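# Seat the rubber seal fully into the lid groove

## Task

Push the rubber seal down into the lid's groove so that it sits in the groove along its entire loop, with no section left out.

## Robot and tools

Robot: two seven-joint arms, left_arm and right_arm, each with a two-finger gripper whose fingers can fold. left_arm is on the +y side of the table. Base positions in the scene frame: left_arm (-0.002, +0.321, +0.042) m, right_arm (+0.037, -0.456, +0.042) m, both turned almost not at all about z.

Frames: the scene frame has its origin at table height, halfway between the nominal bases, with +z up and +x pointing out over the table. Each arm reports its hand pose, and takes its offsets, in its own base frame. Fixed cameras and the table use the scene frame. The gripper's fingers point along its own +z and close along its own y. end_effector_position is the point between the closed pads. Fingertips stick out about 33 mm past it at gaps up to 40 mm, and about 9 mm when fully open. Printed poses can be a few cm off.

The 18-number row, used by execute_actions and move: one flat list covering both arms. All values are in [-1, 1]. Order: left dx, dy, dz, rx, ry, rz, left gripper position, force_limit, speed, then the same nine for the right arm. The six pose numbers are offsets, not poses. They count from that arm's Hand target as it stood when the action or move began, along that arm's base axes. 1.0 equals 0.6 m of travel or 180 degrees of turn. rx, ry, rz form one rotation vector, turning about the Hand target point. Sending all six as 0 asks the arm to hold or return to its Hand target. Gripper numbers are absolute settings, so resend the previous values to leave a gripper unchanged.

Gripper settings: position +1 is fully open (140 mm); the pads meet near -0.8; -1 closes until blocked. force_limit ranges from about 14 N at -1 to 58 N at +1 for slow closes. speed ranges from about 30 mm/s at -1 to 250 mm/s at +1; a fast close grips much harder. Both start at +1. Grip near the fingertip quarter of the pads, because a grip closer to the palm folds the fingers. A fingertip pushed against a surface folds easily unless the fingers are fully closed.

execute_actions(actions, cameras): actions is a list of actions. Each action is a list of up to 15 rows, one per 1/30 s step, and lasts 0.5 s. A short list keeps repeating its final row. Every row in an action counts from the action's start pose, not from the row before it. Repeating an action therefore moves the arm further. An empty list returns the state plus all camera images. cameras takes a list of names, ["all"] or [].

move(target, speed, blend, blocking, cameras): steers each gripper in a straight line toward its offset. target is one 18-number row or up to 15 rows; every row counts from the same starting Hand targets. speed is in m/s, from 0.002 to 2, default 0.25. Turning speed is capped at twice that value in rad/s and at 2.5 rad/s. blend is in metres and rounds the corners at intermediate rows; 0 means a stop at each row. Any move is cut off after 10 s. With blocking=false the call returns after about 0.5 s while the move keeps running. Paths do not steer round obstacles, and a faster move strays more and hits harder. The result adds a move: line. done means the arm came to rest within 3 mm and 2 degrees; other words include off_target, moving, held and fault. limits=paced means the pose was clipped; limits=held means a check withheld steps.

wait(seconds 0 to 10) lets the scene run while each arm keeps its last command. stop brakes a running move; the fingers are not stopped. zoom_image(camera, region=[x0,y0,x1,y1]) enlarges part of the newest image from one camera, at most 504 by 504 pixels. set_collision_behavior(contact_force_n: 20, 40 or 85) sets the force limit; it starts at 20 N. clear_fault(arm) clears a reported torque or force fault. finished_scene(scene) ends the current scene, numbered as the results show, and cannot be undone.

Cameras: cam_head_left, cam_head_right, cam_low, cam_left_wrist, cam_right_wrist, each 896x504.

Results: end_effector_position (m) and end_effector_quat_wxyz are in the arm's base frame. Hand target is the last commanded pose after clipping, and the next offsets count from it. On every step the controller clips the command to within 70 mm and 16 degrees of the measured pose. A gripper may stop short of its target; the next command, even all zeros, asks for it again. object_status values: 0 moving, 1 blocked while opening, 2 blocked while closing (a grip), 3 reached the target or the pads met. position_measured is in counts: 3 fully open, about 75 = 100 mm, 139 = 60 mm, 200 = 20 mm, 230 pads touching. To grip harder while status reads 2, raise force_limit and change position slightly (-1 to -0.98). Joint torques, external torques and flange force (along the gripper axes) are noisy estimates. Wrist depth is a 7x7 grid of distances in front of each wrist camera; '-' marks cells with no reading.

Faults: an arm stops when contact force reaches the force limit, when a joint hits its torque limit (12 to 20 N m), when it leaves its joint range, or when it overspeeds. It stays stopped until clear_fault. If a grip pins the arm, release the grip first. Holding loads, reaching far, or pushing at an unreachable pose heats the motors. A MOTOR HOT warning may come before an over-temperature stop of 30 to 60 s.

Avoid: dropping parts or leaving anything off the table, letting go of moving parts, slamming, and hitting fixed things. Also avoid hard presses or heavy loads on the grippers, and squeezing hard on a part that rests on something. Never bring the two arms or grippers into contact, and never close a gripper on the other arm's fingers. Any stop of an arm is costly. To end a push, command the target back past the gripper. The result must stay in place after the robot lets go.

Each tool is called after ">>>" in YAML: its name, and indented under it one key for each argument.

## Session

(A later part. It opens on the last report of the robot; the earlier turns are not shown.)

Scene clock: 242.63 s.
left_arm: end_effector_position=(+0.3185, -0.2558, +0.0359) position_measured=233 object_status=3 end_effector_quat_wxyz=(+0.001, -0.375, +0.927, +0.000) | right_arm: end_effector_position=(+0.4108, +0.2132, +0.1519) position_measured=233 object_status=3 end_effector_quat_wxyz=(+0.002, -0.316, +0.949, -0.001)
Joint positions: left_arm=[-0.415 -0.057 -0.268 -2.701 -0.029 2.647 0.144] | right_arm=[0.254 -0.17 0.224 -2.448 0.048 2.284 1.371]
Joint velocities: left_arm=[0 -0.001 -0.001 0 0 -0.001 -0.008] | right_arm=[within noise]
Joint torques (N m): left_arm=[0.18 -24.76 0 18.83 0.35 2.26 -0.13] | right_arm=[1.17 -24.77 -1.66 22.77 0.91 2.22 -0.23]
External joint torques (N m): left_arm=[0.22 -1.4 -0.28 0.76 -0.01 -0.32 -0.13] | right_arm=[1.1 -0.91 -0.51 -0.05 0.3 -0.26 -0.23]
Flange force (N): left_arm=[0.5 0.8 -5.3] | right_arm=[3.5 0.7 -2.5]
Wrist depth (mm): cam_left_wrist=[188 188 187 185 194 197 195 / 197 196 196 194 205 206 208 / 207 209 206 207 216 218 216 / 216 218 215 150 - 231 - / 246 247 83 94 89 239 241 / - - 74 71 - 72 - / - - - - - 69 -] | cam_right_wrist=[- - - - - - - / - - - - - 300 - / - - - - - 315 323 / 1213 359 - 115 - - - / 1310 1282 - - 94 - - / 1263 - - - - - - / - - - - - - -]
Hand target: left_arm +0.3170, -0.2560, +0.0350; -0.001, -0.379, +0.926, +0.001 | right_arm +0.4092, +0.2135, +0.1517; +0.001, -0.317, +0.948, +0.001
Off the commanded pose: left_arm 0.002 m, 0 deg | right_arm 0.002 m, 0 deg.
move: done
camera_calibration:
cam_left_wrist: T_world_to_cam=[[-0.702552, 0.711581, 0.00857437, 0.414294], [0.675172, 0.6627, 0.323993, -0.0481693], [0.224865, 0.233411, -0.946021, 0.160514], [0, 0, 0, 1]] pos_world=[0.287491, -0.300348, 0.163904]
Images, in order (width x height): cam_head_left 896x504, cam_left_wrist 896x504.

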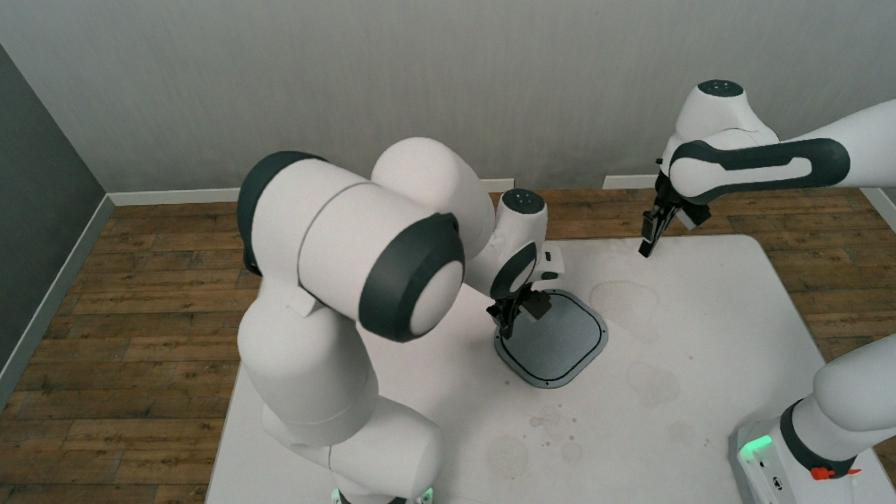

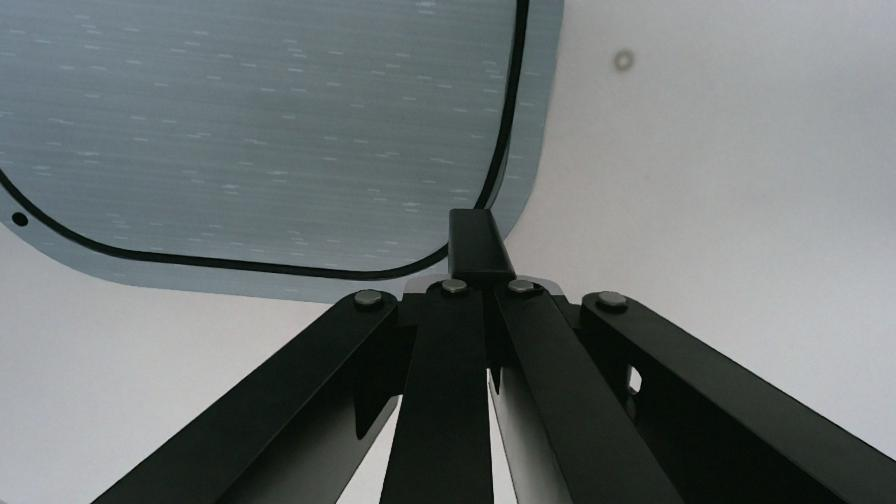

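>>> move:
  target:
    - [0.0025,0.0093,-0.0417,0,0,0,-1,1,0,0,0,0,0,0,0,-1,0,0]
    - [0.0025,0.0093,-0.0675,0,0,0,-1,1,0,0,0,0,0,0,0,-1,0,0]
    - [0.0025,0.0093,-0.0417,0,0,0,-1,1,0,0,0,0,0,0,0,-1,0,0]
    - [-0.0235,0.0025,-0.0417,0,0,0,-1,1,0,0,0,0,0,0,0,-1,0,0]
    - [-0.0235,0.0025,-0.0675,0,0,0,-1,1,0,0,0,0,0,0,0,-1,0,0]
    - [-0.0235,0.0025,-0.0417,0,0,0,-1,1,0,0,0,0,0,0,0,-1,0,0]
  speed: [0.08,0.03,0.06,0.06,0.03,0.06]

>>> move:
  target:
    - [-0.0248,-0.008,0,0,0,0,-1,1,0,0,0,0,0,0,0,-1,0,0]
    - [-0.0248,-0.008,-0.0258,0,0,0,-1,1,0,0,0,0,0,0,0,-1,0,0]
    - [-0.0248,-0.008,0,0,0,0,-1,1,0,0,0,0,0,0,0,-1,0,0]
    - [-0.0497,-0.0253,0,0,0,0,-1,1,0,0,0,0,0,0,0,-1,0,0]
    - [-0.0497,-0.0253,-0.0258,0,0,0,-1,1,0,0,0,0,0,0,0,-1,0,0]
    - [-0.0497,-0.0253,0.0417,0,0,0,-1,1,0,0,0,0,0,0,0,-1,0,0]
  speed: [0.08,0.03,0.06,0.06,0.03,0.06]
  cameras: ["cam_left_wrist","cam_head_left"]

>>> zoom_image:
  camera: "cam_left_wrist"
  region: [300, 0, 700, 300]

Scene clock: 248.13 s.
left_arm: end_effector_position=(+0.3042, -0.2544, +0.0097) position_measured=233 object_status=3 end_effector_quat_wxyz=(+0.000, -0.381, +0.925, +0.001) | right_arm: end_effector_position=(+0.4108, +0.2132, +0.1519) position_measured=233 object_status=3 end_effector_quat_wxyz=(+0.002, -0.316, +0.949, -0.001)
Joint positions: left_arm=[-0.424 -0.001 -0.273 -2.739 0.001 2.737 0.091] | right_arm=[0.254 -0.17 0.224 -2.448 0.048 2.284 1.371]
Joint velocities: left_arm=[-0.002 -0.001 -0.002 -0.001 -0.001 -0.004 0.005] | right_arm=[within noise]
Joint torques (N m): left_arm=[-0.05 -26.6 -0.21 16.51 -0.02 2.24 0.33] | right_arm=[1.16 -24.83 -1.71 22.85 0.92 2.24 -0.21]
External joint torques (N m): left_arm=[-0.09 -2.95 -0.24 0.04 -0.31 -0.32 0.33] | right_arm=[1.06 -1.04 -0.59 0.08 0.31 -0.24 -0.21]
Flange force (N): left_arm=[0.3 7.7 -12.4] | right_arm=[3.5 0.6 -2.8]
Wrist depth (mm): cam_left_wrist=[165 163 163 162 173 173 173 / 172 171 171 170 182 182 179 / 180 180 179 182 190 190 192 / 191 190 189 135 202 - 203 / 214 200 83 94 89 210 212 / 224 - 74 71 - 72 221 / - - - - - 69 -] | cam_right_wrist=[- - - - - - - / - - - 318 - - 306 / - 330 - - - - 318 / 1225 360 372 115 336 336 - / 1317 1282 - - 94 - - / 1324 - - - - - - / - - - - - - -]
Hand target: left_arm +0.3029, -0.2545, +0.0100; -0.001, -0.379, +0.926, +0.001 | right_arm +0.4092, +0.2135, +0.1517; +0.001, -0.317, +0.948, +0.001
Off the commanded pose: left_arm 0.001 m, 0 deg | right_arm 0.002 m, 0 deg.
move: done

Scene clock: 253.33 s.
left_arm: end_effector_position=(+0.2735, -0.2696, +0.0344) position_measured=233 object_status=3 end_effector_quat_wxyz=(+0.000, -0.380, +0.925, +0.001) | right_arm: end_effector_position=(+0.4108, +0.2132, +0.1519) position_measured=233 object_status=3 end_effector_quat_wxyz=(+0.002, -0.316, +0.949, -0.001)
Joint positions: left_arm=[-0.485 -0.116 -0.309 -2.774 -0.074 2.66 0.064] | right_arm=[0.254 -0.17 0.224 -2.448 0.048 2.284 1.371]
Joint velocities: left_arm=[0 0.001 -0.001 0.001 -0.003 -0.002 0.007] | right_arm=[within noise]
Joint torques (N m): left_arm=[-0.19 -23.58 1.28 18.07 0.02 2.29 0.29] | right_arm=[1.1 -24.75 -1.7 22.83 0.92 2.22 -0.24]
External joint torques (N m): left_arm=[-0.14 -2.67 0.6 0.26 -0.33 -0.3 0.29] | right_arm=[1.04 -0.88 -0.54 0.03 0.31 -0.27 -0.24]
Flange force (N): left_arm=[-1.0 7.6 -11.0] | right_arm=[3.2 0.5 -2.5]
Wrist depth (mm): cam_left_wrist=[187 186 188 189 196 196 196 / 196 193 195 195 - 208 205 / 202 207 205 207 217 215 221 / 217 216 216 149 225 228 223 / 229 230 83 94 89 239 - / 259 - 74 71 - 72 - / - - - - - 69 -] | cam_right_wrist=[- - - - - - - / - - - - 312 303 302 / - - - - - 323 321 / 1201 - - 115 334 342 335 / 1303 1282 - - 94 357 - / 1324 - - - - - - / - - - - - - -]
Hand target: left_arm +0.2731, -0.2696, +0.0350; -0.001, -0.379, +0.926, +0.001 | right_arm +0.4092, +0.2135, +0.1517; +0.001, -0.317, +0.948, +0.001
Off the commanded pose: left_arm 0.001 m, 0 deg | right_arm 0.002 m, 0 deg.
move: done
camera_calibration:
cam_left_wrist: T_world_to_cam=[[-0.710278, 0.703821, 0.0118854, 0.392589], [0.668688, 0.669355, 0.32376, -0.0045231], [0.219914, 0.237907, -0.946064, 0.175046], [0, 0, 0, 1]] pos_world=[0.243377, -0.31493, 0.162403]
Images, in order (width x height): cam_head_left 896x504, cam_left_wrist 896x504.

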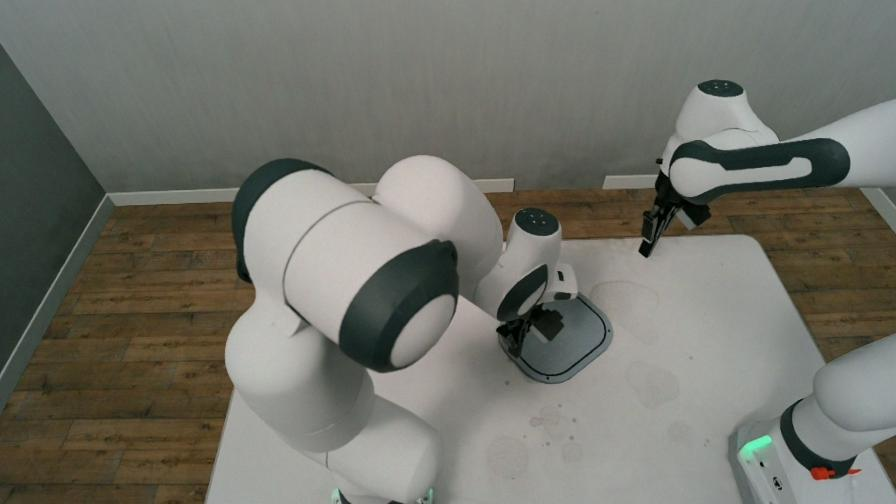

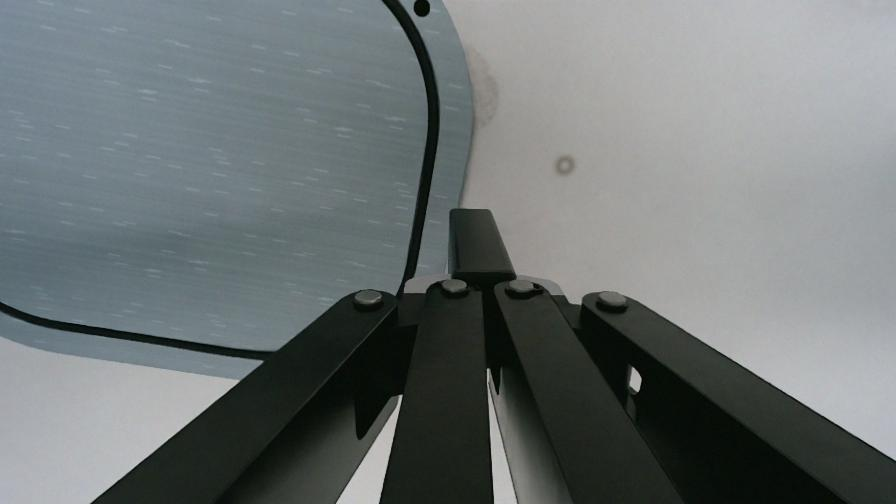

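Scaled by 1.260 from the camera's 896x504 image, which has a finer 1280x720 frame.

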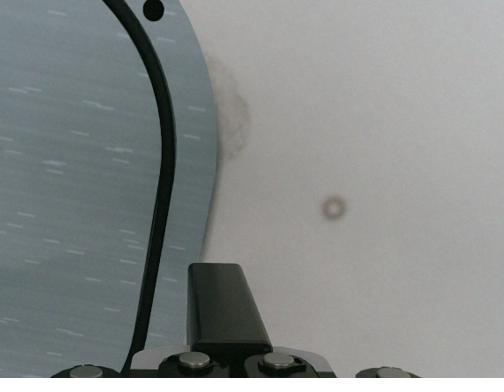

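>>> move:
  target:
    - [-0.05,0.3,0.4,0,0,0,-1,1,0,0,0,0,0,0,0,-1,0,0]
  speed: 0.25
  cameras: ["cam_head_left","cam_head_right"]

>>> zoom_image:
  camera: "cam_head_left"
  region: [490, 280, 620, 390]

>>> zoom_image:
  camera: "cam_head_right"
  region: [490, 280, 640, 400]

Scene clock: 255.83 s.
left_arm: end_effector_position=(+0.2435, -0.0908, +0.2746) position_measured=233 object_status=3 end_effector_quat_wxyz=(-0.002, -0.383, +0.924, +0.000) | right_arm: end_effector_position=(+0.4108, +0.2132, +0.1519) position_measured=233 object_status=3 end_effector_quat_wxyz=(+0.002, -0.316, +0.949, -0.001)
Joint positions: left_arm=[-0.422 -0.994 0.05 -2.728 0.041 1.731 0.385] | right_arm=[0.254 -0.17 0.224 -2.448 0.048 2.284 1.371]
Joint velocities: left_arm=[0 -0.001 0.002 0 0.002 -0.006 0.004] | right_arm=[within noise]
Joint torques (N m): left_arm=[-0.37 -1.58 -1.28 24.78 0.98 2.27 0.34] | right_arm=[1.11 -24.77 -1.63 22.85 0.92 2.23 -0.26]
External joint torques (N m): left_arm=[-0.39 -1.74 0.39 -0.01 0.25 -0.28 0.34] | right_arm=[1.19 -1.08 -0.34 0.15 0.31 -0.24 -0.26]
Flange force (N): left_arm=[1.6 7.4 -0.3] | right_arm=[3.3 0.9 -2.9]
Wrist depth (mm): cam_left_wrist=[411 - - - - 337 253 / - - - - 436 383 328 / - - - 426 453 - 468 / - - 494 118 484 - - / 1522 - 83 94 89 83 528 / 1531 - 74 71 - 72 1531 / - - - - - 69 -] | cam_right_wrist=[- - - - - 302 296 / - - - 305 - 300 301 / - - - - - - 317 / 1237 1289 - 115 346 - - / 1324 1303 - - 94 - - / 1338 - - - - - - / - - - - - - -]
Hand target: left_arm +0.2431, -0.0896, +0.2750; -0.001, -0.379, +0.926, +0.001 | right_arm +0.4092, +0.2135, +0.1517; +0.001, -0.317, +0.948, +0.001
Off the commanded pose: left_arm 0.001 m, 1 deg | right_arm 0.002 m, 0 deg.
move: done
Images, in order (width x height): cam_head_left 896x504, cam_head_right 896x504.

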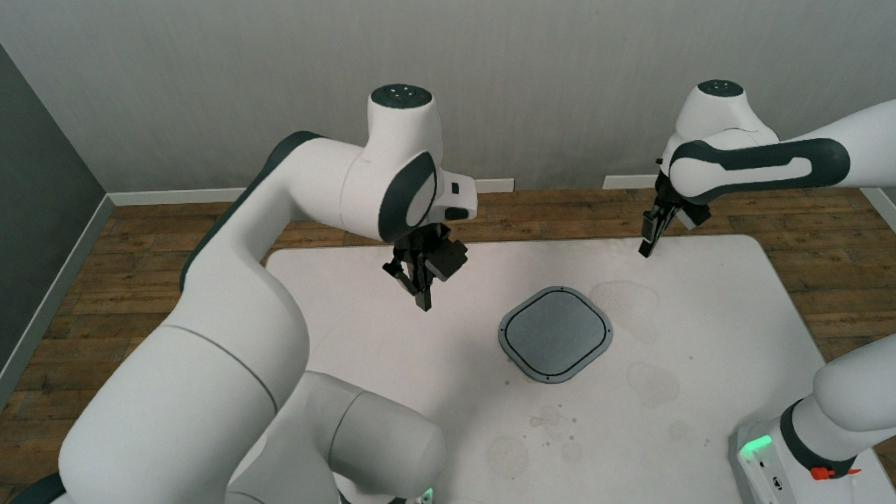

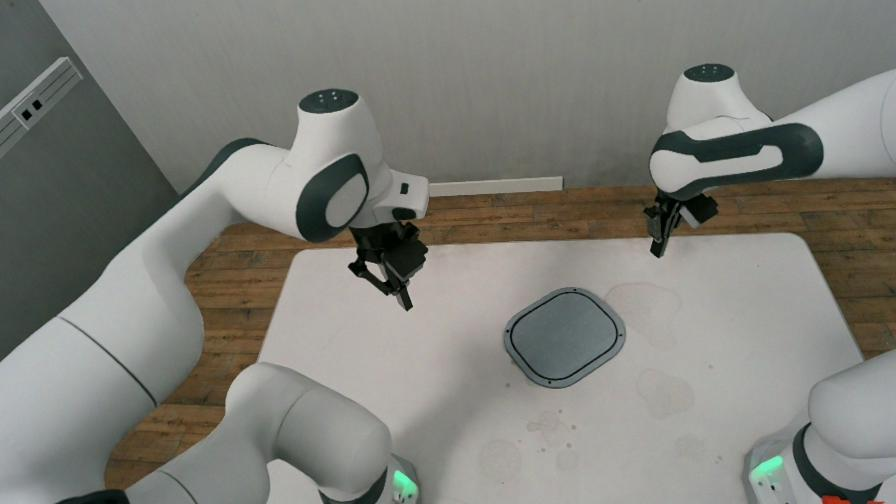

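Scaled by 3.877 from the camera's 896x504 image, which has a finer 1280x720 frame.

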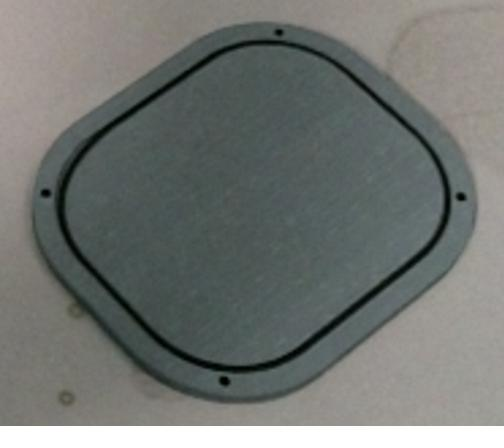

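Scaled by 3.360 from the camera's 896x504 image, which has a finer 1280x720 frame.

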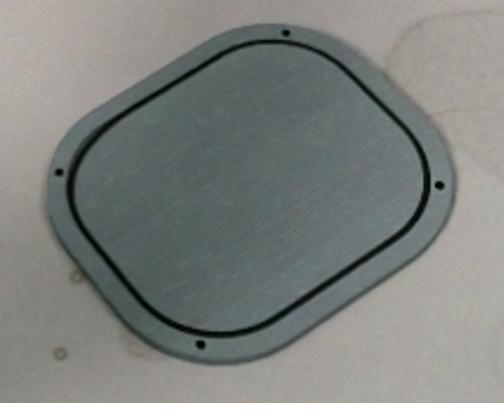

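>>> move:
  target:
    - [0.2,-0.25,-0.25,0,0,-0.053,-1,1,0,0,0,0,0,0,0,-1,0,0]
    - [0.2422,-0.3247,-0.4,0,0,-0.053,-1,1,0,0,0,0,0,0,0,-1,0,0]
  speed: 0.2
  blend: [0.05,0]
  cameras: ["cam_left_wrist"]

>>> zoom_image:
  camera: "cam_left_wrist"
  region: [350, 80, 700, 330]

Scene clock: 259.33 s.
left_arm: end_effector_position=(+0.3878, -0.2843, +0.0357) position_measured=233 object_status=3 end_effector_quat_wxyz=(-0.002, -0.298, +0.954, +0.001) | right_arm: end_effector_position=(+0.4108, +0.2132, +0.1519) position_measured=233 object_status=3 end_effector_quat_wxyz=(+0.002, -0.316, +0.949, -0.001)
Joint positions: left_arm=[-0.574 0.123 -0.056 -2.46 0.01 2.579 0.326] | right_arm=[0.254 -0.17 0.224 -2.448 0.048 2.284 1.371]
Joint velocities: left_arm=[0 0.001 0 0 0.001 0.001 -0.006] | right_arm=[within noise]
Joint torques (N m): left_arm=[-0.21 -32.72 0.48 19.71 0.67 2.57 -0.08] | right_arm=[1.15 -24.76 -1.61 22.81 0.92 2.23 -0.24]
External joint torques (N m): left_arm=[-0.2 -1.49 0.59 0.6 0.27 0.01 -0.08] | right_arm=[1.14 -0.96 -0.4 0.05 0.32 -0.25 -0.24]
Flange force (N): left_arm=[0.4 1.3 -3.5] | right_arm=[3.3 0.8 -2.6]
Wrist depth (mm): cam_left_wrist=[184 185 187 186 185 197 196 / 196 199 197 193 196 207 209 / 203 206 205 205 205 218 218 / 231 230 215 124 - 224 227 / 243 233 83 94 89 244 - / 255 - 74 71 - 72 - / - - - - - 69 -] | cam_right_wrist=[- - - - - - - / - - - 308 - - 304 / - - - - - - 315 / 1219 - - 115 341 - - / 1282 1289 - - 94 355 309 / 1310 - - - - - - / - - - - - - -]
Hand target: left_arm +0.3884, -0.2845, +0.0350; -0.001, -0.300, +0.954, +0.001 | right_arm +0.4092, +0.2135, +0.1517; +0.001, -0.317, +0.948, +0.001
Off the commanded pose: left_arm 0.001 m, 0 deg | right_arm 0.002 m, 0 deg.
move: done
camera_calibration:
cam_left_wrist: T_world_to_cam=[[-0.577235, 0.816478, 0.012779, 0.464433], [0.775926, 0.543555, 0.320136, -0.148825], [0.254438, 0.194709, -0.947286, 0.128992], [0, 0, 0, 1]] pos_world=[0.350744, -0.323421, 0.163901]
Images, in order (width x height): cam_left_wrist 896x504.

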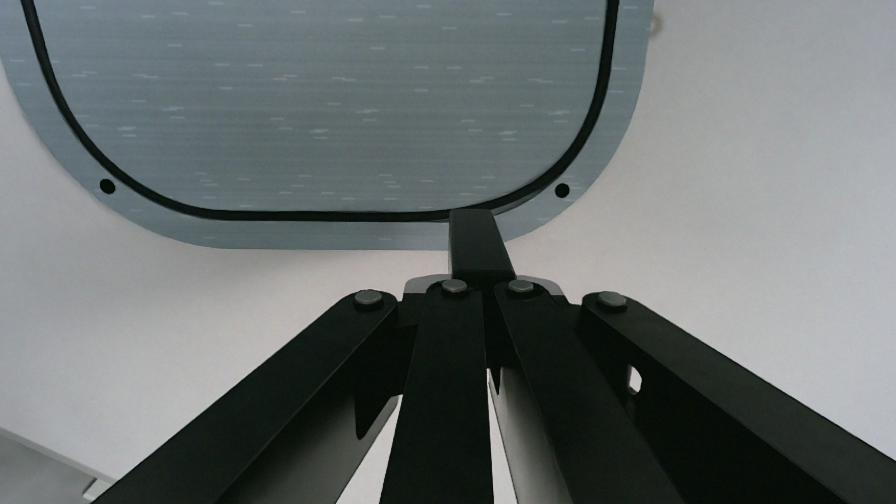

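Scaled by 1.440 from the camera's 896x504 image, which has a finer 1280x720 frame.

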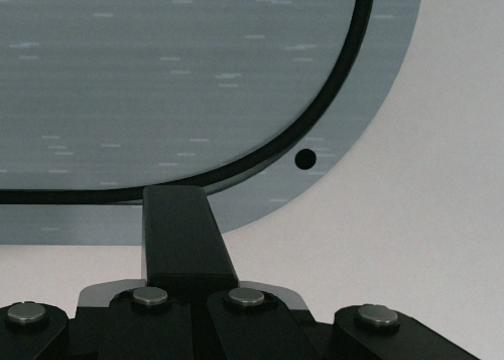

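>>> move:
  target:
    - [-0.0763,0.036,-0.0417,0,0,0,-1,1,0,0,0,0,0,0,0,-1,0,0]
    - [-0.0763,0.036,-0.068,0,0,0,-1,1,0,0,0,0,0,0,0,-1,0,0]
    - [-0.0763,0.036,-0.0417,0,0,0,-1,1,0,0,0,0,0,0,0,-1,0,0]
    - [-0.0517,0.033,-0.0417,0,0,0,-1,1,0,0,0,0,0,0,0,-1,0,0]
    - [-0.0517,0.033,-0.068,0,0,0,-1,1,0,0,0,0,0,0,0,-1,0,0]
    - [-0.0517,0.033,-0.0417,0,0,0,-1,1,0,0,0,0,0,0,0,-1,0,0]
  speed: [0.08,0.03,0.06,0.06,0.03,0.06]

>>> move:
  target:
    - [0.0225,-0.0087,0,0,0,0,-1,1,0,0,0,0,0,0,0,-1,0,0]
    - [0.0225,-0.0087,-0.0265,0,0,0,-1,1,0,0,0,0,0,0,0,-1,0,0]
    - [0.0225,-0.0087,0,0,0,0,-1,1,0,0,0,0,0,0,0,-1,0,0]
    - [0.0385,-0.0198,0,0,0,0,-1,1,0,0,0,0,0,0,0,-1,0,0]
    - [0.0385,-0.0198,-0.0265,0,0,0,-1,1,0,0,0,0,0,0,0,-1,0,0]
    - [0.0385,-0.0198,0.0417,0,0,0,-1,1,0,0,0,0,0,0,0,-1,0,0]
  speed: [0.08,0.03,0.06,0.06,0.03,0.06]
  cameras: ["cam_left_wrist"]

>>> zoom_image:
  camera: "cam_left_wrist"
  region: [350, 80, 700, 330]

Scene clock: 265.47 s.
left_arm: end_effector_position=(+0.3582, -0.2648, +0.0096) position_measured=233 object_status=3 end_effector_quat_wxyz=(+0.000, -0.302, +0.953, +0.001) | right_arm: end_effector_position=(+0.4108, +0.2132, +0.1519) position_measured=233 object_status=3 end_effector_quat_wxyz=(+0.002, -0.316, +0.949, -0.001)
Joint positions: left_arm=[-0.581 0.11 -0.054 -2.582 0.018 2.69 0.307] | right_arm=[0.254 -0.17 0.224 -2.448 0.048 2.284 1.371]
Joint velocities: left_arm=[0.001 0 0.001 -0.001 0 -0.004 0.001] | right_arm=[within noise]
Joint torques (N m): left_arm=[0.3 -31.96 -0.29 17.41 0.13 2.22 0.34] | right_arm=[1.13 -24.71 -1.63 22.84 0.94 2.23 -0.21]
External joint torques (N m): left_arm=[0.28 -3.01 -0.24 0.12 -0.19 -0.32 0.34] | right_arm=[1.22 -0.89 -0.31 0.04 0.33 -0.25 -0.21]
Flange force (N): left_arm=[0.9 6.0 -9.6] | right_arm=[3.1 1.0 -2.5]
Wrist depth (mm): cam_left_wrist=[163 162 162 162 169 172 173 / 169 170 170 172 172 182 182 / 181 179 179 179 189 - - / 187 191 187 184 197 - - / 214 214 83 94 89 84 213 / 227 - 74 71 - 72 - / - - - - - 69 -] | cam_right_wrist=[- - - - - - 293 / - - - - - - - / - - - - 324 323 318 / 1225 - - 115 331 336 332 / 1276 - - - 94 - - / - - - - - - - / - - - - - - -]
Hand target: left_arm +0.3574, -0.2647, +0.0100; -0.001, -0.300, +0.954, +0.001 | right_arm +0.4092, +0.2135, +0.1517; +0.001, -0.317, +0.948, +0.001
Off the commanded pose: left_arm 0.001 m, 0 deg | right_arm 0.002 m, 0 deg.
move: done

Scene clock: 270.33 s.
left_arm: end_effector_position=(+0.3810, -0.2766, +0.0344) position_measured=233 object_status=3 end_effector_quat_wxyz=(+0.000, -0.301, +0.953, +0.001) | right_arm: end_effector_position=(+0.4108, +0.2132, +0.1519) position_measured=233 object_status=3 end_effector_quat_wxyz=(+0.002, -0.316, +0.949, -0.001)
Joint positions: left_arm=[-0.575 0.102 -0.053 -2.496 0.015 2.596 0.318] | right_arm=[0.254 -0.17 0.224 -2.448 0.048 2.284 1.371]
Joint velocities: left_arm=[0 0 0.001 -0.001 0 -0.005 0.001] | right_arm=[within noise]
Joint torques (N m): left_arm=[0.38 -33.07 -0.09 19.13 0.06 2.21 0.35] | right_arm=[1.09 -24.78 -1.59 22.86 0.94 2.22 -0.26]
External joint torques (N m): left_arm=[0.39 -2.8 -0.02 0.26 -0.33 -0.35 0.35] | right_arm=[1.06 -0.96 -0.4 0.07 0.34 -0.27 -0.26]
Flange force (N): left_arm=[0.5 5.6 -8.1] | right_arm=[3.3 0.7 -2.7]
Wrist depth (mm): cam_left_wrist=[185 183 186 183 185 195 198 / 193 194 195 194 198 207 203 / 206 207 207 204 214 216 218 / 231 228 213 135 227 228 228 / 243 241 82 94 89 236 241 / - - 74 71 - 72 - / - - - - - 69 -] | cam_right_wrist=[- - - - - - - / - - - - - 308 306 / 333 340 - - 325 316 - / 1213 - 348 126 336 334 343 / 1310 1310 - - 94 - - / - - - - - - - / - - - - - - -]
Hand target: left_arm +0.3805, -0.2765, +0.0350; -0.001, -0.300, +0.954, +0.001 | right_arm +0.4092, +0.2135, +0.1517; +0.001, -0.317, +0.948, +0.001
Off the commanded pose: left_arm 0.001 m, 0 deg | right_arm 0.002 m, 0 deg.
move: done
camera_calibration:
cam_left_wrist: T_world_to_cam=[[-0.582493, 0.812749, 0.0118484, 0.455259], [0.771078, 0.547898, 0.324416, -0.1444], [0.257177, 0.198106, -0.94584, 0.127772], [0, 0, 0, 1]] pos_world=[0.343669, -0.316207, 0.162303]
Images, in order (width x height): cam_left_wrist 896x504.

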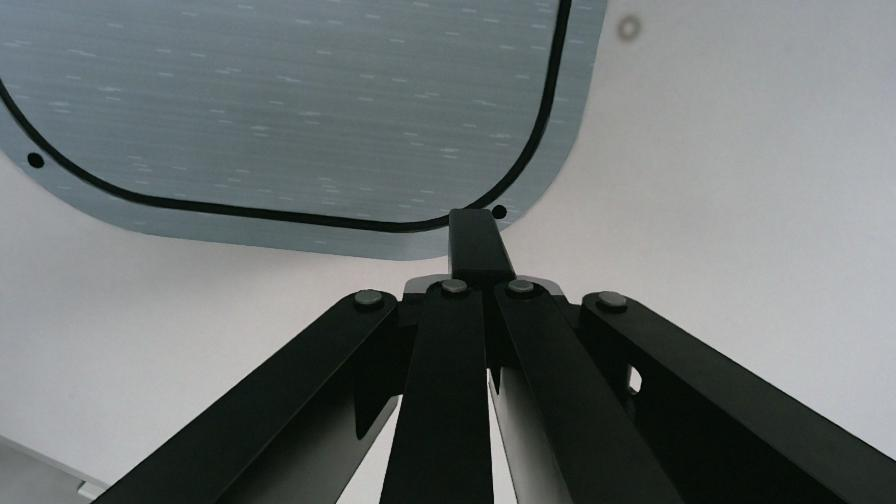

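Scaled by 1.440 from the camera's 896x504 image, which has a finer 1280x720 frame.

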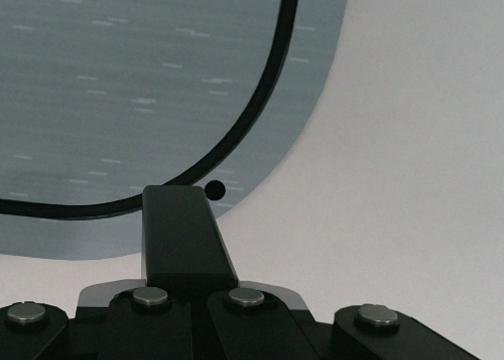

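>>> move:
  target:
    - [-0.1,0.25,0.4,0,0,0,-1,1,0,0,0,0,0,0,0,-1,0,0]
  speed: 0.25
  cameras: ["cam_head_left","cam_head_right"]

>>> zoom_image:
  camera: "cam_head_left"
  region: [490, 280, 555, 335]

>>> zoom_image:
  camera: "cam_head_left"
  region: [550, 280, 615, 335]

>>> zoom_image:
  camera: "cam_head_left"
  region: [490, 330, 555, 385]

>>> zoom_image:
  camera: "cam_head_left"
  region: [550, 330, 615, 385]

Scene clock: 272.90 s.
left_arm: end_effector_position=(+0.3211, -0.1277, +0.2748) position_measured=233 object_status=3 end_effector_quat_wxyz=(-0.001, -0.304, +0.953, +0.000) | right_arm: end_effector_position=(+0.4108, +0.2132, +0.1519) position_measured=233 object_status=3 end_effector_quat_wxyz=(+0.002, -0.316, +0.949, -0.001)
Joint positions: left_arm=[-0.49 -0.677 0.093 -2.553 0.06 1.875 0.517] | right_arm=[0.254 -0.17 0.224 -2.448 0.048 2.284 1.371]
Joint velocities: left_arm=[0.001 0 -0.001 -0.002 0 -0.002 0.007] | right_arm=[within noise]
Joint torques (N m): left_arm=[-0.13 -11.07 -1.68 24.72 1 2.26 0.28] | right_arm=[1.09 -24.75 -1.67 22.88 0.92 2.22 -0.23]
External joint torques (N m): left_arm=[-0.16 -2.02 0.38 -0.15 0.29 -0.27 0.28] | right_arm=[1.07 -0.95 -0.47 0.11 0.31 -0.26 -0.23]
Flange force (N): left_arm=[2.9 7.2 -1.0] | right_arm=[3.1 0.6 -2.7]
Wrist depth (mm): cam_left_wrist=[412 - 411 417 422 - 421 / - 433 439 - 421 - 440 / - 465 - - - - - / 1437 - 496 113 - 497 - / 1522 516 82 94 89 84 - / 1470 - 74 71 - 72 1382 / - - - - - 69 -] | cam_right_wrist=[- - - - - - 284 / 311 - - - - 309 298 / - - - - - 316 - / 1189 - - 115 333 - 336 / 1296 1310 - - 94 - - / 1269 - - - - - - / - - - - - - -]
Hand target: left_arm +0.3205, -0.1265, +0.2750; -0.001, -0.300, +0.954, +0.001 | right_arm +0.4092, +0.2135, +0.1517; +0.001, -0.317, +0.948, +0.001
Off the commanded pose: left_arm 0.001 m, 1 deg | right_arm 0.002 m, 0 deg.
move: done
Images, in order (width x height): cam_head_left 896x504, cam_head_right 896x504.

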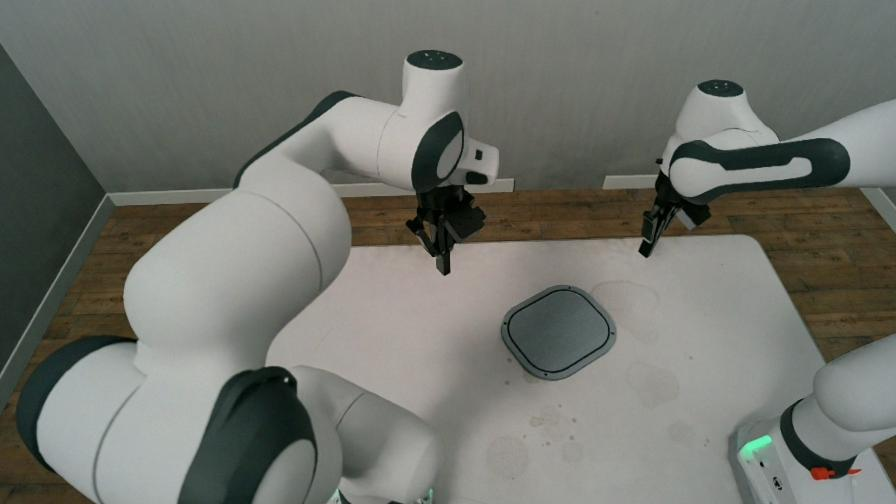

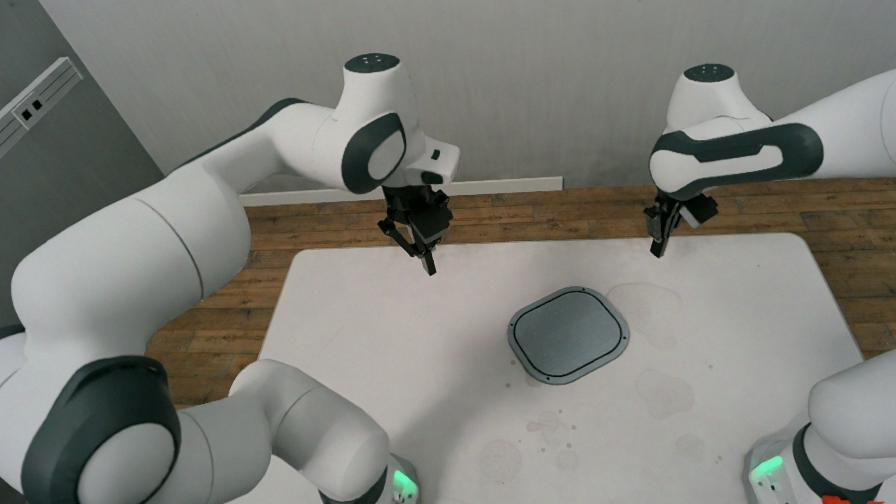

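Scaled by 7.754 from the camera's 896x504 image, which has a finer 1280x720 frame.

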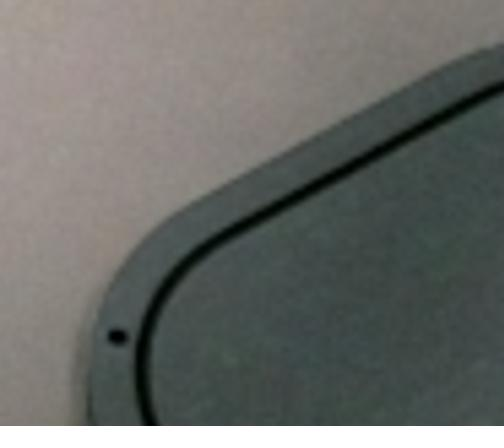

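Scaled by 7.754 from the camera's 896x504 image, which has a finer 1280x720 frame.

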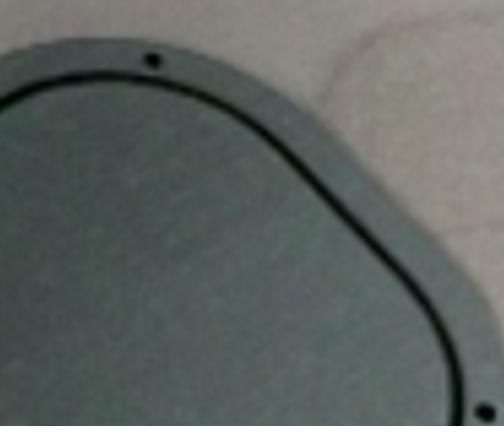

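Scaled by 7.754 from the camera's 896x504 image, which has a finer 1280x720 frame.

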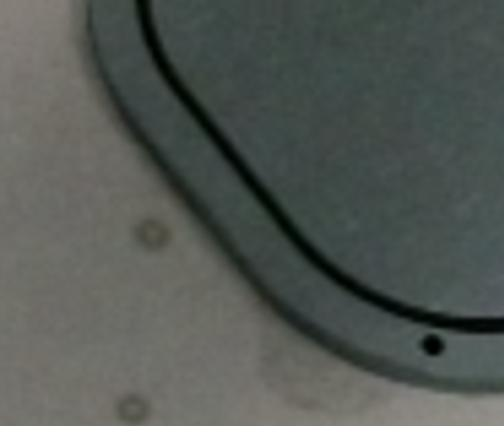

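Scaled by 7.754 from the camera's 896x504 image, which has a finer 1280x720 frame.

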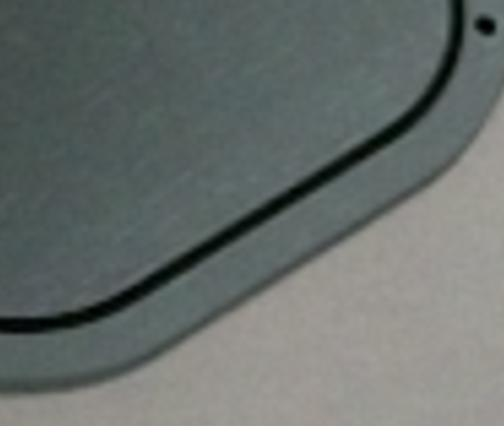

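>>> move:
  target:
    - [0,0,0,0,0,0,-1,1,0,-0.13,0.05,0,0,0,-0.037,-1,0,0]
    - [0,0,0,0,0,0,-1,1,0,-0.255,0.1475,-0.195,0,0,-0.037,-1,0,0]
  speed: 0.15
  blend: [0.05,0]
  cameras: ["cam_right_wrist"]

>>> zoom_image:
  camera: "cam_right_wrist"
  region: [350, 120, 850, 420]

Scene clock: 276.60 s.
left_arm: end_effector_position=(+0.3210, -0.1276, +0.2748) position_measured=233 object_status=3 end_effector_quat_wxyz=(-0.001, -0.303, +0.953, +0.000) | right_arm: end_effector_position=(+0.2554, +0.3015, +0.0348) position_measured=233 object_status=3 end_effector_quat_wxyz=(+0.000, -0.263, +0.965, +0.001)
Joint positions: left_arm=[-0.49 -0.677 0.093 -2.553 0.06 1.875 0.52] | right_arm=[0.322 -0.1 0.568 -2.742 0.118 2.655 1.821]
Joint velocities: left_arm=[within noise] | right_arm=[0.001 0 0 -0.001 -0.002 -0.001 0.006]
Joint torques (N m): left_arm=[0.19 -11.08 -2.04 24.7 0.87 2.22 0.34] | right_arm=[0.32 -17.96 -1.31 18.32 0.15 2.64 0.28]
External joint torques (N m): left_arm=[0.21 -2.06 0.05 -0.18 0.16 -0.32 0.34] | right_arm=[0.29 0.39 0.02 0.44 -0.25 0.18 0.28]
Flange force (N): left_arm=[3.2 7.4 -1.1] | right_arm=[-3.2 2.0 3.0]
Wrist depth (mm): cam_left_wrist=[411 - - 410 - - - / - - - - - 474 - / - - - - 468 468 459 / 1390 - 497 118 483 - - / 1470 - 82 94 89 83 526 / 1531 - 74 71 - 72 1522 / - - - - - 69 -] | cam_right_wrist=[- - 188 191 - - - / - - 203 - - - - / - - - - 208 203 - / - - 226 140 212 214 - / - - - - 94 225 241 / - - - - - - 258 / - - - - - - -]
Hand target: left_arm +0.3205, -0.1265, +0.2750; -0.001, -0.300, +0.954, +0.001 | right_arm +0.2562, +0.3020, +0.0347; +0.001, -0.262, +0.965, +0.001
Off the commanded pose: left_arm 0.001 m, 0 deg | right_arm 0.001 m, 0 deg.
move: done; blend cut to 0.0418 m at target 1
camera_calibration:
cam_right_wrist: T_world_to_cam=[[-0.515444, 0.856879, 0.00876941, -0.122059], [0.80737, 0.482182, 0.340079, -0.364769], [0.287178, 0.182372, -0.940356, 0.0493648], [0, 0, 0, 1]] pos_world=[0.217413, 0.271472, 0.171541]
Images, in order (width x height): cam_right_wrist 896x504.

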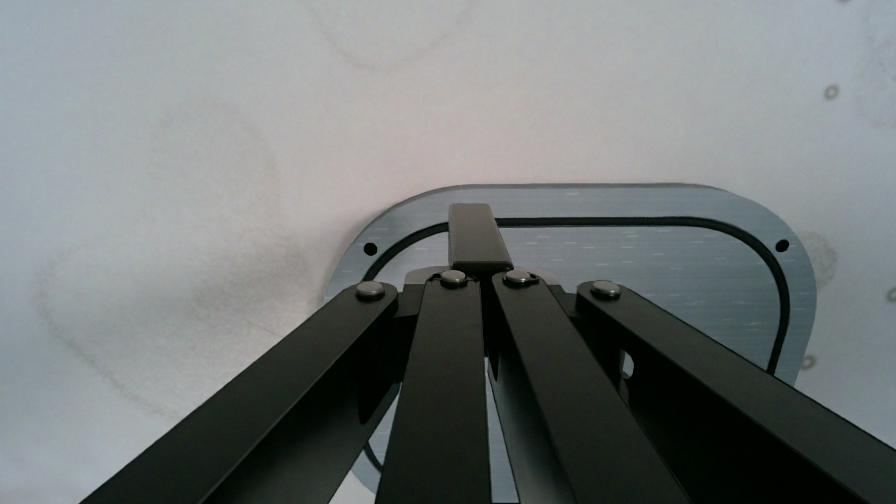

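Scaled by 1.008 from the camera's 896x504 image, which has a finer 1280x720 frame.

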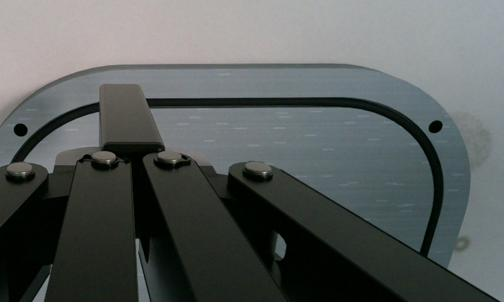

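>>> move:
  target:
    - [0,0,0,0,0,0,-1,1,0,0,0,-0.0417,0,0,0,-1,0,0]
    - [0,0,0,0,0,0,-1,1,0,0,0,-0.067,0,0,0,-1,0,0]
    - [0,0,0,0,0,0,-1,1,0,0,0,-0.0417,0,0,0,-1,0,0]
    - [0,0,0,0,0,0,-1,1,0,-0.0118,0.0202,-0.0417,0,0,0,-1,0,0]
    - [0,0,0,0,0,0,-1,1,0,-0.0118,0.0202,-0.067,0,0,0,-1,0,0]
    - [0,0,0,0,0,0,-1,1,0,-0.0118,0.0202,-0.0417,0,0,0,-1,0,0]
    - [0,0,0,0,0,0,-1,1,0,-0.0236,0.0404,-0.0417,0,0,0,-1,0,0]
    - [0,0,0,0,0,0,-1,1,0,-0.0236,0.0404,-0.067,0,0,0,-1,0,0]
    - [0,0,0,0,0,0,-1,1,0,-0.0236,0.0404,-0.0,0,0,0,-1,0,0]
  speed: [0.08,0.03,0.06,0.06,0.03,0.06,0.06,0.03,0.06]
  cameras: ["cam_right_wrist"]

>>> zoom_image:
  camera: "cam_right_wrist"
  region: [350, 120, 850, 420]

Scene clock: 284.77 s.
left_arm: end_effector_position=(+0.3210, -0.1276, +0.2748) position_measured=233 object_status=3 end_effector_quat_wxyz=(-0.001, -0.303, +0.953, +0.000) | right_arm: end_effector_position=(+0.2424, +0.3261, +0.0341) position_measured=233 object_status=3 end_effector_quat_wxyz=(+0.001, -0.260, +0.966, +0.000)
Joint positions: left_arm=[-0.49 -0.677 0.093 -2.553 0.06 1.875 0.52] | right_arm=[0.352 -0.066 0.594 -2.709 0.077 2.655 1.922]
Joint velocities: left_arm=[within noise] | right_arm=[0 0 0 0 0.001 -0.001 -0.004]
Joint torques (N m): left_arm=[0.26 -11.08 -2.03 24.61 0.87 2.22 0.33] | right_arm=[1.4 -20.03 -1.71 18.26 0.74 2.15 -0.27]
External joint torques (N m): left_arm=[0.18 -1.89 -0.04 -0.34 0.15 -0.32 0.33] | right_arm=[1.44 -1.06 -0.71 0.36 0.33 -0.31 -0.27]
Flange force (N): left_arm=[3.3 7.2 -0.7] | right_arm=[4.8 -1.9 -8.3]
Wrist depth (mm): cam_left_wrist=[411 - - - - - - / - 436 - - 442 - - / 456 463 - 472 - - - / 489 - 469 123 - - 520 / 1522 1445 82 94 89 83 522 / 1478 - 74 71 - 72 1598 / - - - - - 69 -] | cam_right_wrist=[- - - - - - - / - - - - - - - / - - - - 209 - - / - - - 127 209 212 229 / - - - - 94 220 - / - - - - - - - / - - - - - - -]
Hand target: left_arm +0.3205, -0.1265, +0.2750; -0.001, -0.300, +0.954, +0.001 | right_arm +0.2421, +0.3263, +0.0347; +0.001, -0.262, +0.965, +0.001
Off the commanded pose: left_arm 0.001 m, 0 deg | right_arm 0.001 m, 0 deg.
move: done
camera_calibration:
cam_right_wrist: T_world_to_cam=[[-0.509451, 0.86047, 0.00710003, -0.152378], [0.809806, 0.476631, 0.342107, -0.364734], [0.290989, 0.180036, -0.939634, 0.0477683], [0, 0, 0, 1]] pos_world=[0.203834, 0.29636, 0.170745]
Images, in order (width x height): cam_right_wrist 896x504.

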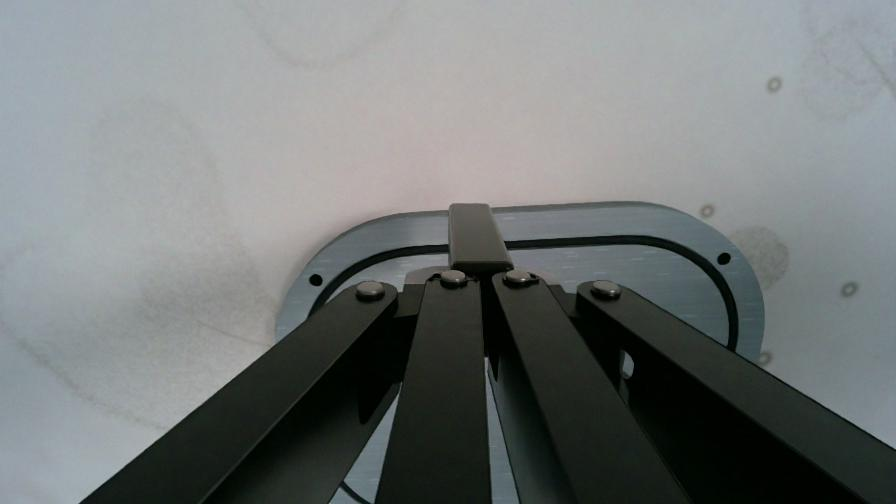

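Scaled by 1.008 from the camera's 896x504 image, which has a finer 1280x720 frame.

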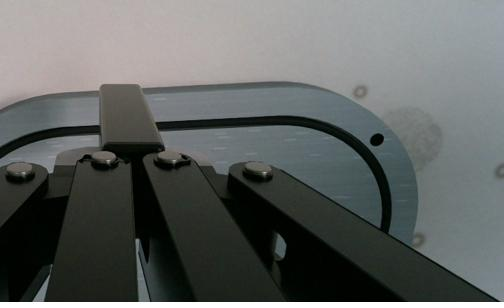

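>>> move:
  target:
    - [0,0,0,0,0,0,-1,1,0,0.018,0.0105,-0.0417,0,0,0,-1,0,0]
    - [0,0,0,0,0,0,-1,1,0,0.018,0.0105,-0.067,0,0,0,-1,0,0]
    - [0,0,0,0,0,0,-1,1,0,0.018,0.0105,-0.0417,0,0,0,-1,0,0]
    - [0,0,0,0,0,0,-1,1,0,0.0046,0.0317,-0.0417,0,0,0,-1,0,0]
    - [0,0,0,0,0,0,-1,1,0,0.0046,0.0317,-0.067,0,0,0,-1,0,0]
    - [0,0,0,0,0,0,-1,1,0,0.0046,0.0317,-0.0417,0,0,0,-1,0,0]
    - [0,0,0,0,0,0,-1,1,0,-0.0088,0.0528,-0.0,0,0,0,-1,0,0]
  speed: [0.08,0.03,0.06,0.06,0.03,0.06,0.08]
  cameras: ["cam_right_wrist"]

>>> zoom_image:
  camera: "cam_right_wrist"
  region: [350, 120, 850, 420]

Scene clock: 290.87 s.
left_arm: end_effector_position=(+0.3210, -0.1276, +0.2748) position_measured=233 object_status=3 end_effector_quat_wxyz=(-0.001, -0.303, +0.953, +0.000) | right_arm: end_effector_position=(+0.2371, +0.3574, +0.0338) position_measured=233 object_status=3 end_effector_quat_wxyz=(+0.001, -0.260, +0.966, +0.000)
Joint positions: left_arm=[-0.49 -0.677 0.093 -2.553 0.06 1.875 0.52] | right_arm=[0.384 0.002 0.601 -2.637 -0.004 2.64 2.034]
Joint velocities: left_arm=[within noise] | right_arm=[0.001 -0.001 0 -0.001 0 -0.003 -0.007]
Joint torques (N m): left_arm=[0.31 -11.1 -2.02 24.67 0.88 2.22 0.33] | right_arm=[0.88 -21.98 0.09 18.39 0.73 2.15 -0.37]
External joint torques (N m): left_arm=[0.33 -2.1 0.08 -0.18 0.17 -0.31 0.33] | right_arm=[0.83 -0.99 0.02 0.26 0.32 -0.31 -0.37]
Flange force (N): left_arm=[3.2 7.6 -1.1] | right_arm=[3.7 -1.7 -7.0]
Wrist depth (mm): cam_left_wrist=[- 409 - 412 - - 433 / - 439 446 446 - - - / - 464 468 - - - 461 / - - - 113 - - - / - 1429 82 94 89 509 - / 1531 - 74 71 - 72 1588 / - - - - - 69 -] | cam_right_wrist=[- - - - - - - / - - - - 199 - - / - - - - - - - / - - 212 126 213 - - / - - - - 94 - - / - - - - - - - / - - - - - - -]
Hand target: left_arm +0.3205, -0.1265, +0.2750; -0.001, -0.300, +0.954, +0.001 | right_arm +0.2368, +0.3579, +0.0347; +0.001, -0.262, +0.965, +0.001
Off the commanded pose: left_arm 0.001 m, 0 deg | right_arm 0.001 m, 0 deg.
move: done
camera_calibration:
cam_right_wrist: T_world_to_cam=[[-0.508998, 0.860737, 0.00726638, -0.182161], [0.810195, 0.476225, 0.341753, -0.375259], [0.290699, 0.179839, -0.939762, 0.0436005], [0, 0, 0, 1]] pos_world=[0.198638, 0.32766, 0.170544]
Images, in order (width x height): cam_right_wrist 896x504.

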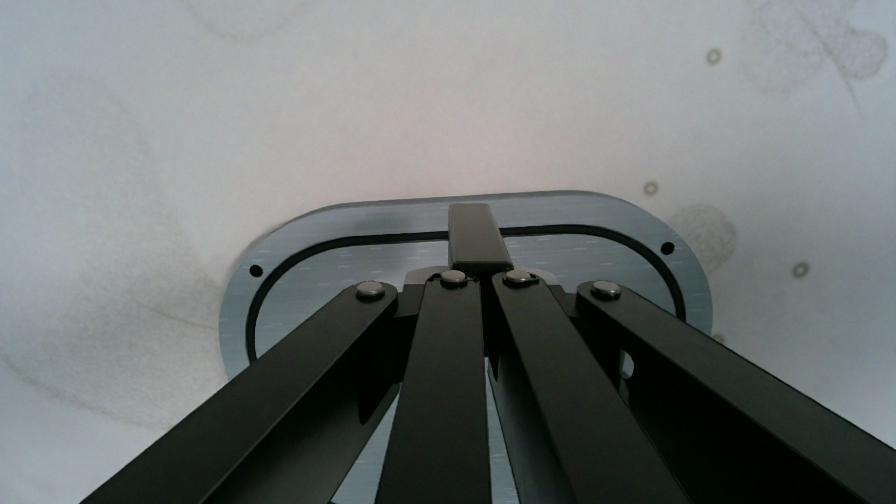

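Scaled by 1.008 from the camera's 896x504 image, which has a finer 1280x720 frame.

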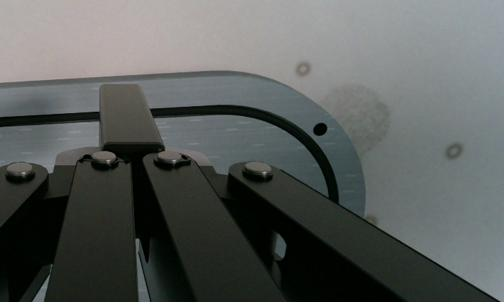

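>>> move:
  target:
    - [0,0,0,0,0,0,-1,1,0,-0.0068,0.0347,-0.0417,0,0,0,-1,0,0]
    - [0,0,0,0,0,0,-1,1,0,-0.0068,0.0347,-0.067,0,0,0,-1,0,0]
    - [0,0,0,0,0,0,-1,1,0,-0.0068,0.0347,-0.0417,0,0,0,-1,0,0]
    - [0,0,0,0,0,0,-1,1,0,-0.0317,0.0703,-0.0417,0,0,0,-1,0,0]
    - [0,0,0,0,0,0,-1,1,0,-0.0317,0.0703,-0.067,0,0,0,-1,0,0]
    - [0,0,0,0,0,0,-1,1,0,-0.0317,0.0703,-0.0417,0,0,0,-1,0,0]
    - [0,0,0,0,0,0,-1,1,0,-0.0432,0.11,-0.0,0,0,0,-1,0,0]
  speed: [0.08,0.03,0.06,0.08,0.03,0.06,0.08]
  cameras: ["cam_right_wrist","cam_head_left"]

>>> zoom_image:
  camera: "cam_right_wrist"
  region: [350, 120, 850, 420]

Scene clock: 297.53 s.
left_arm: end_effector_position=(+0.3210, -0.1276, +0.2748) position_measured=233 object_status=3 end_effector_quat_wxyz=(-0.001, -0.303, +0.953, +0.000) | right_arm: end_effector_position=(+0.2108, +0.4236, +0.0339) position_measured=233 object_status=3 end_effector_quat_wxyz=(+0.001, -0.262, +0.965, +0.000)
Joint positions: left_arm=[-0.49 -0.677 0.093 -2.553 0.06 1.875 0.52] | right_arm=[0.511 0.128 0.583 -2.491 -0.139 2.596 2.249]
Joint velocities: left_arm=[within noise] | right_arm=[0 0 0.002 0 0.001 -0.005 0]
Joint torques (N m): left_arm=[0.19 -11.04 -2.05 24.71 0.87 2.24 0.29] | right_arm=[0.88 -25.84 2.24 19.39 0.78 2.07 -0.13]
External joint torques (N m): left_arm=[0.2 -2.09 0.04 -0.06 0.17 -0.28 0.29] | right_arm=[0.9 -0.6 0.15 0.81 0.31 -0.4 -0.13]
Flange force (N): left_arm=[3.2 7.2 -1.3] | right_arm=[-0.4 1.3 -3.8]
Wrist depth (mm): cam_left_wrist=[- - - - - - - / 446 432 - - - - - / - - - - 465 462 - / 1437 - - 113 485 490 489 / - - 83 94 89 499 - / 1496 - 74 71 - 72 1541 / - - - - - 69 -] | cam_right_wrist=[- - - - - - - / - - - - 204 - - / - 203 204 - - - - / - 212 213 141 - - - / - 224 - - 94 - 244 / - - - - - - 258 / - - - - - - -]
Hand target: left_arm +0.3205, -0.1265, +0.2750; -0.001, -0.300, +0.954, +0.001 | right_arm +0.2109, +0.4239, +0.0347; +0.001, -0.262, +0.965, +0.001
Off the commanded pose: left_arm 0.001 m, 0 deg | right_arm 0.001 m, 0 deg.
move: done
camera_calibration:
cam_right_wrist: T_world_to_cam=[[-0.513735, 0.857918, 0.00728666, -0.250319], [0.807312, 0.480522, 0.342558, -0.386729], [0.290386, 0.181867, -0.939468, 0.0385813], [0, 0, 0, 1]] pos_world=[0.17241, 0.393568, 0.170547]
Images, in order (width x height): cam_head_left 896x504, cam_right_wrist 896x504.

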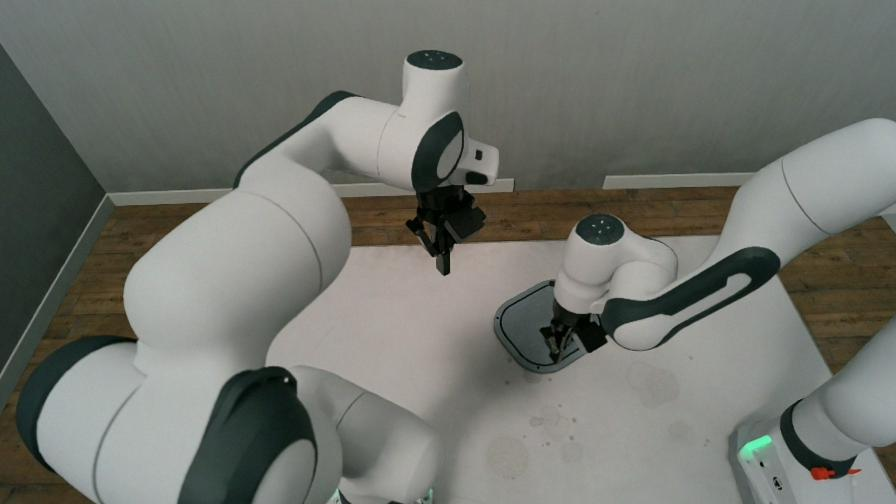

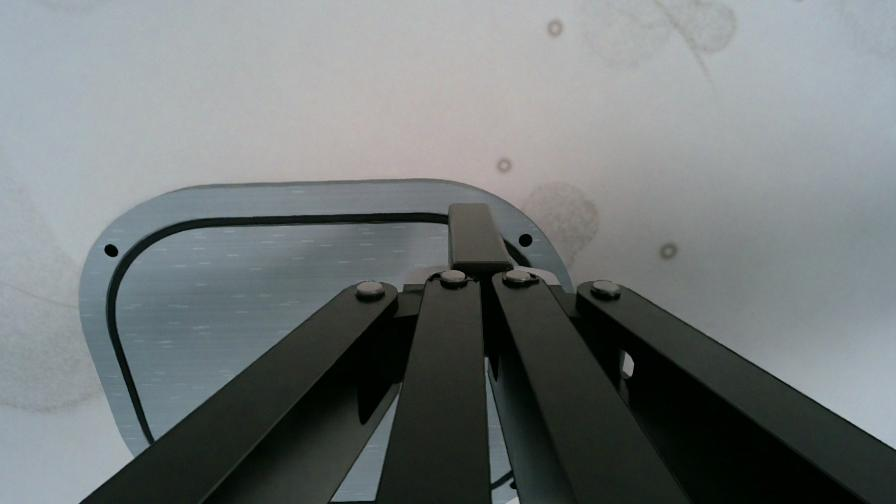

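Scaled by 1.008 from the camera's 896x504 image, which has a finer 1280x720 frame.

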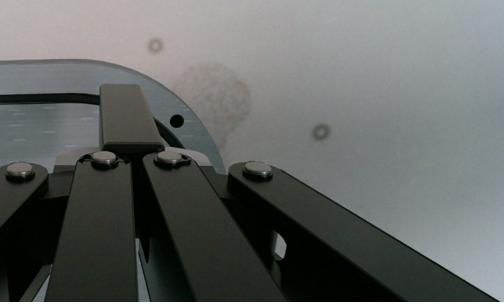

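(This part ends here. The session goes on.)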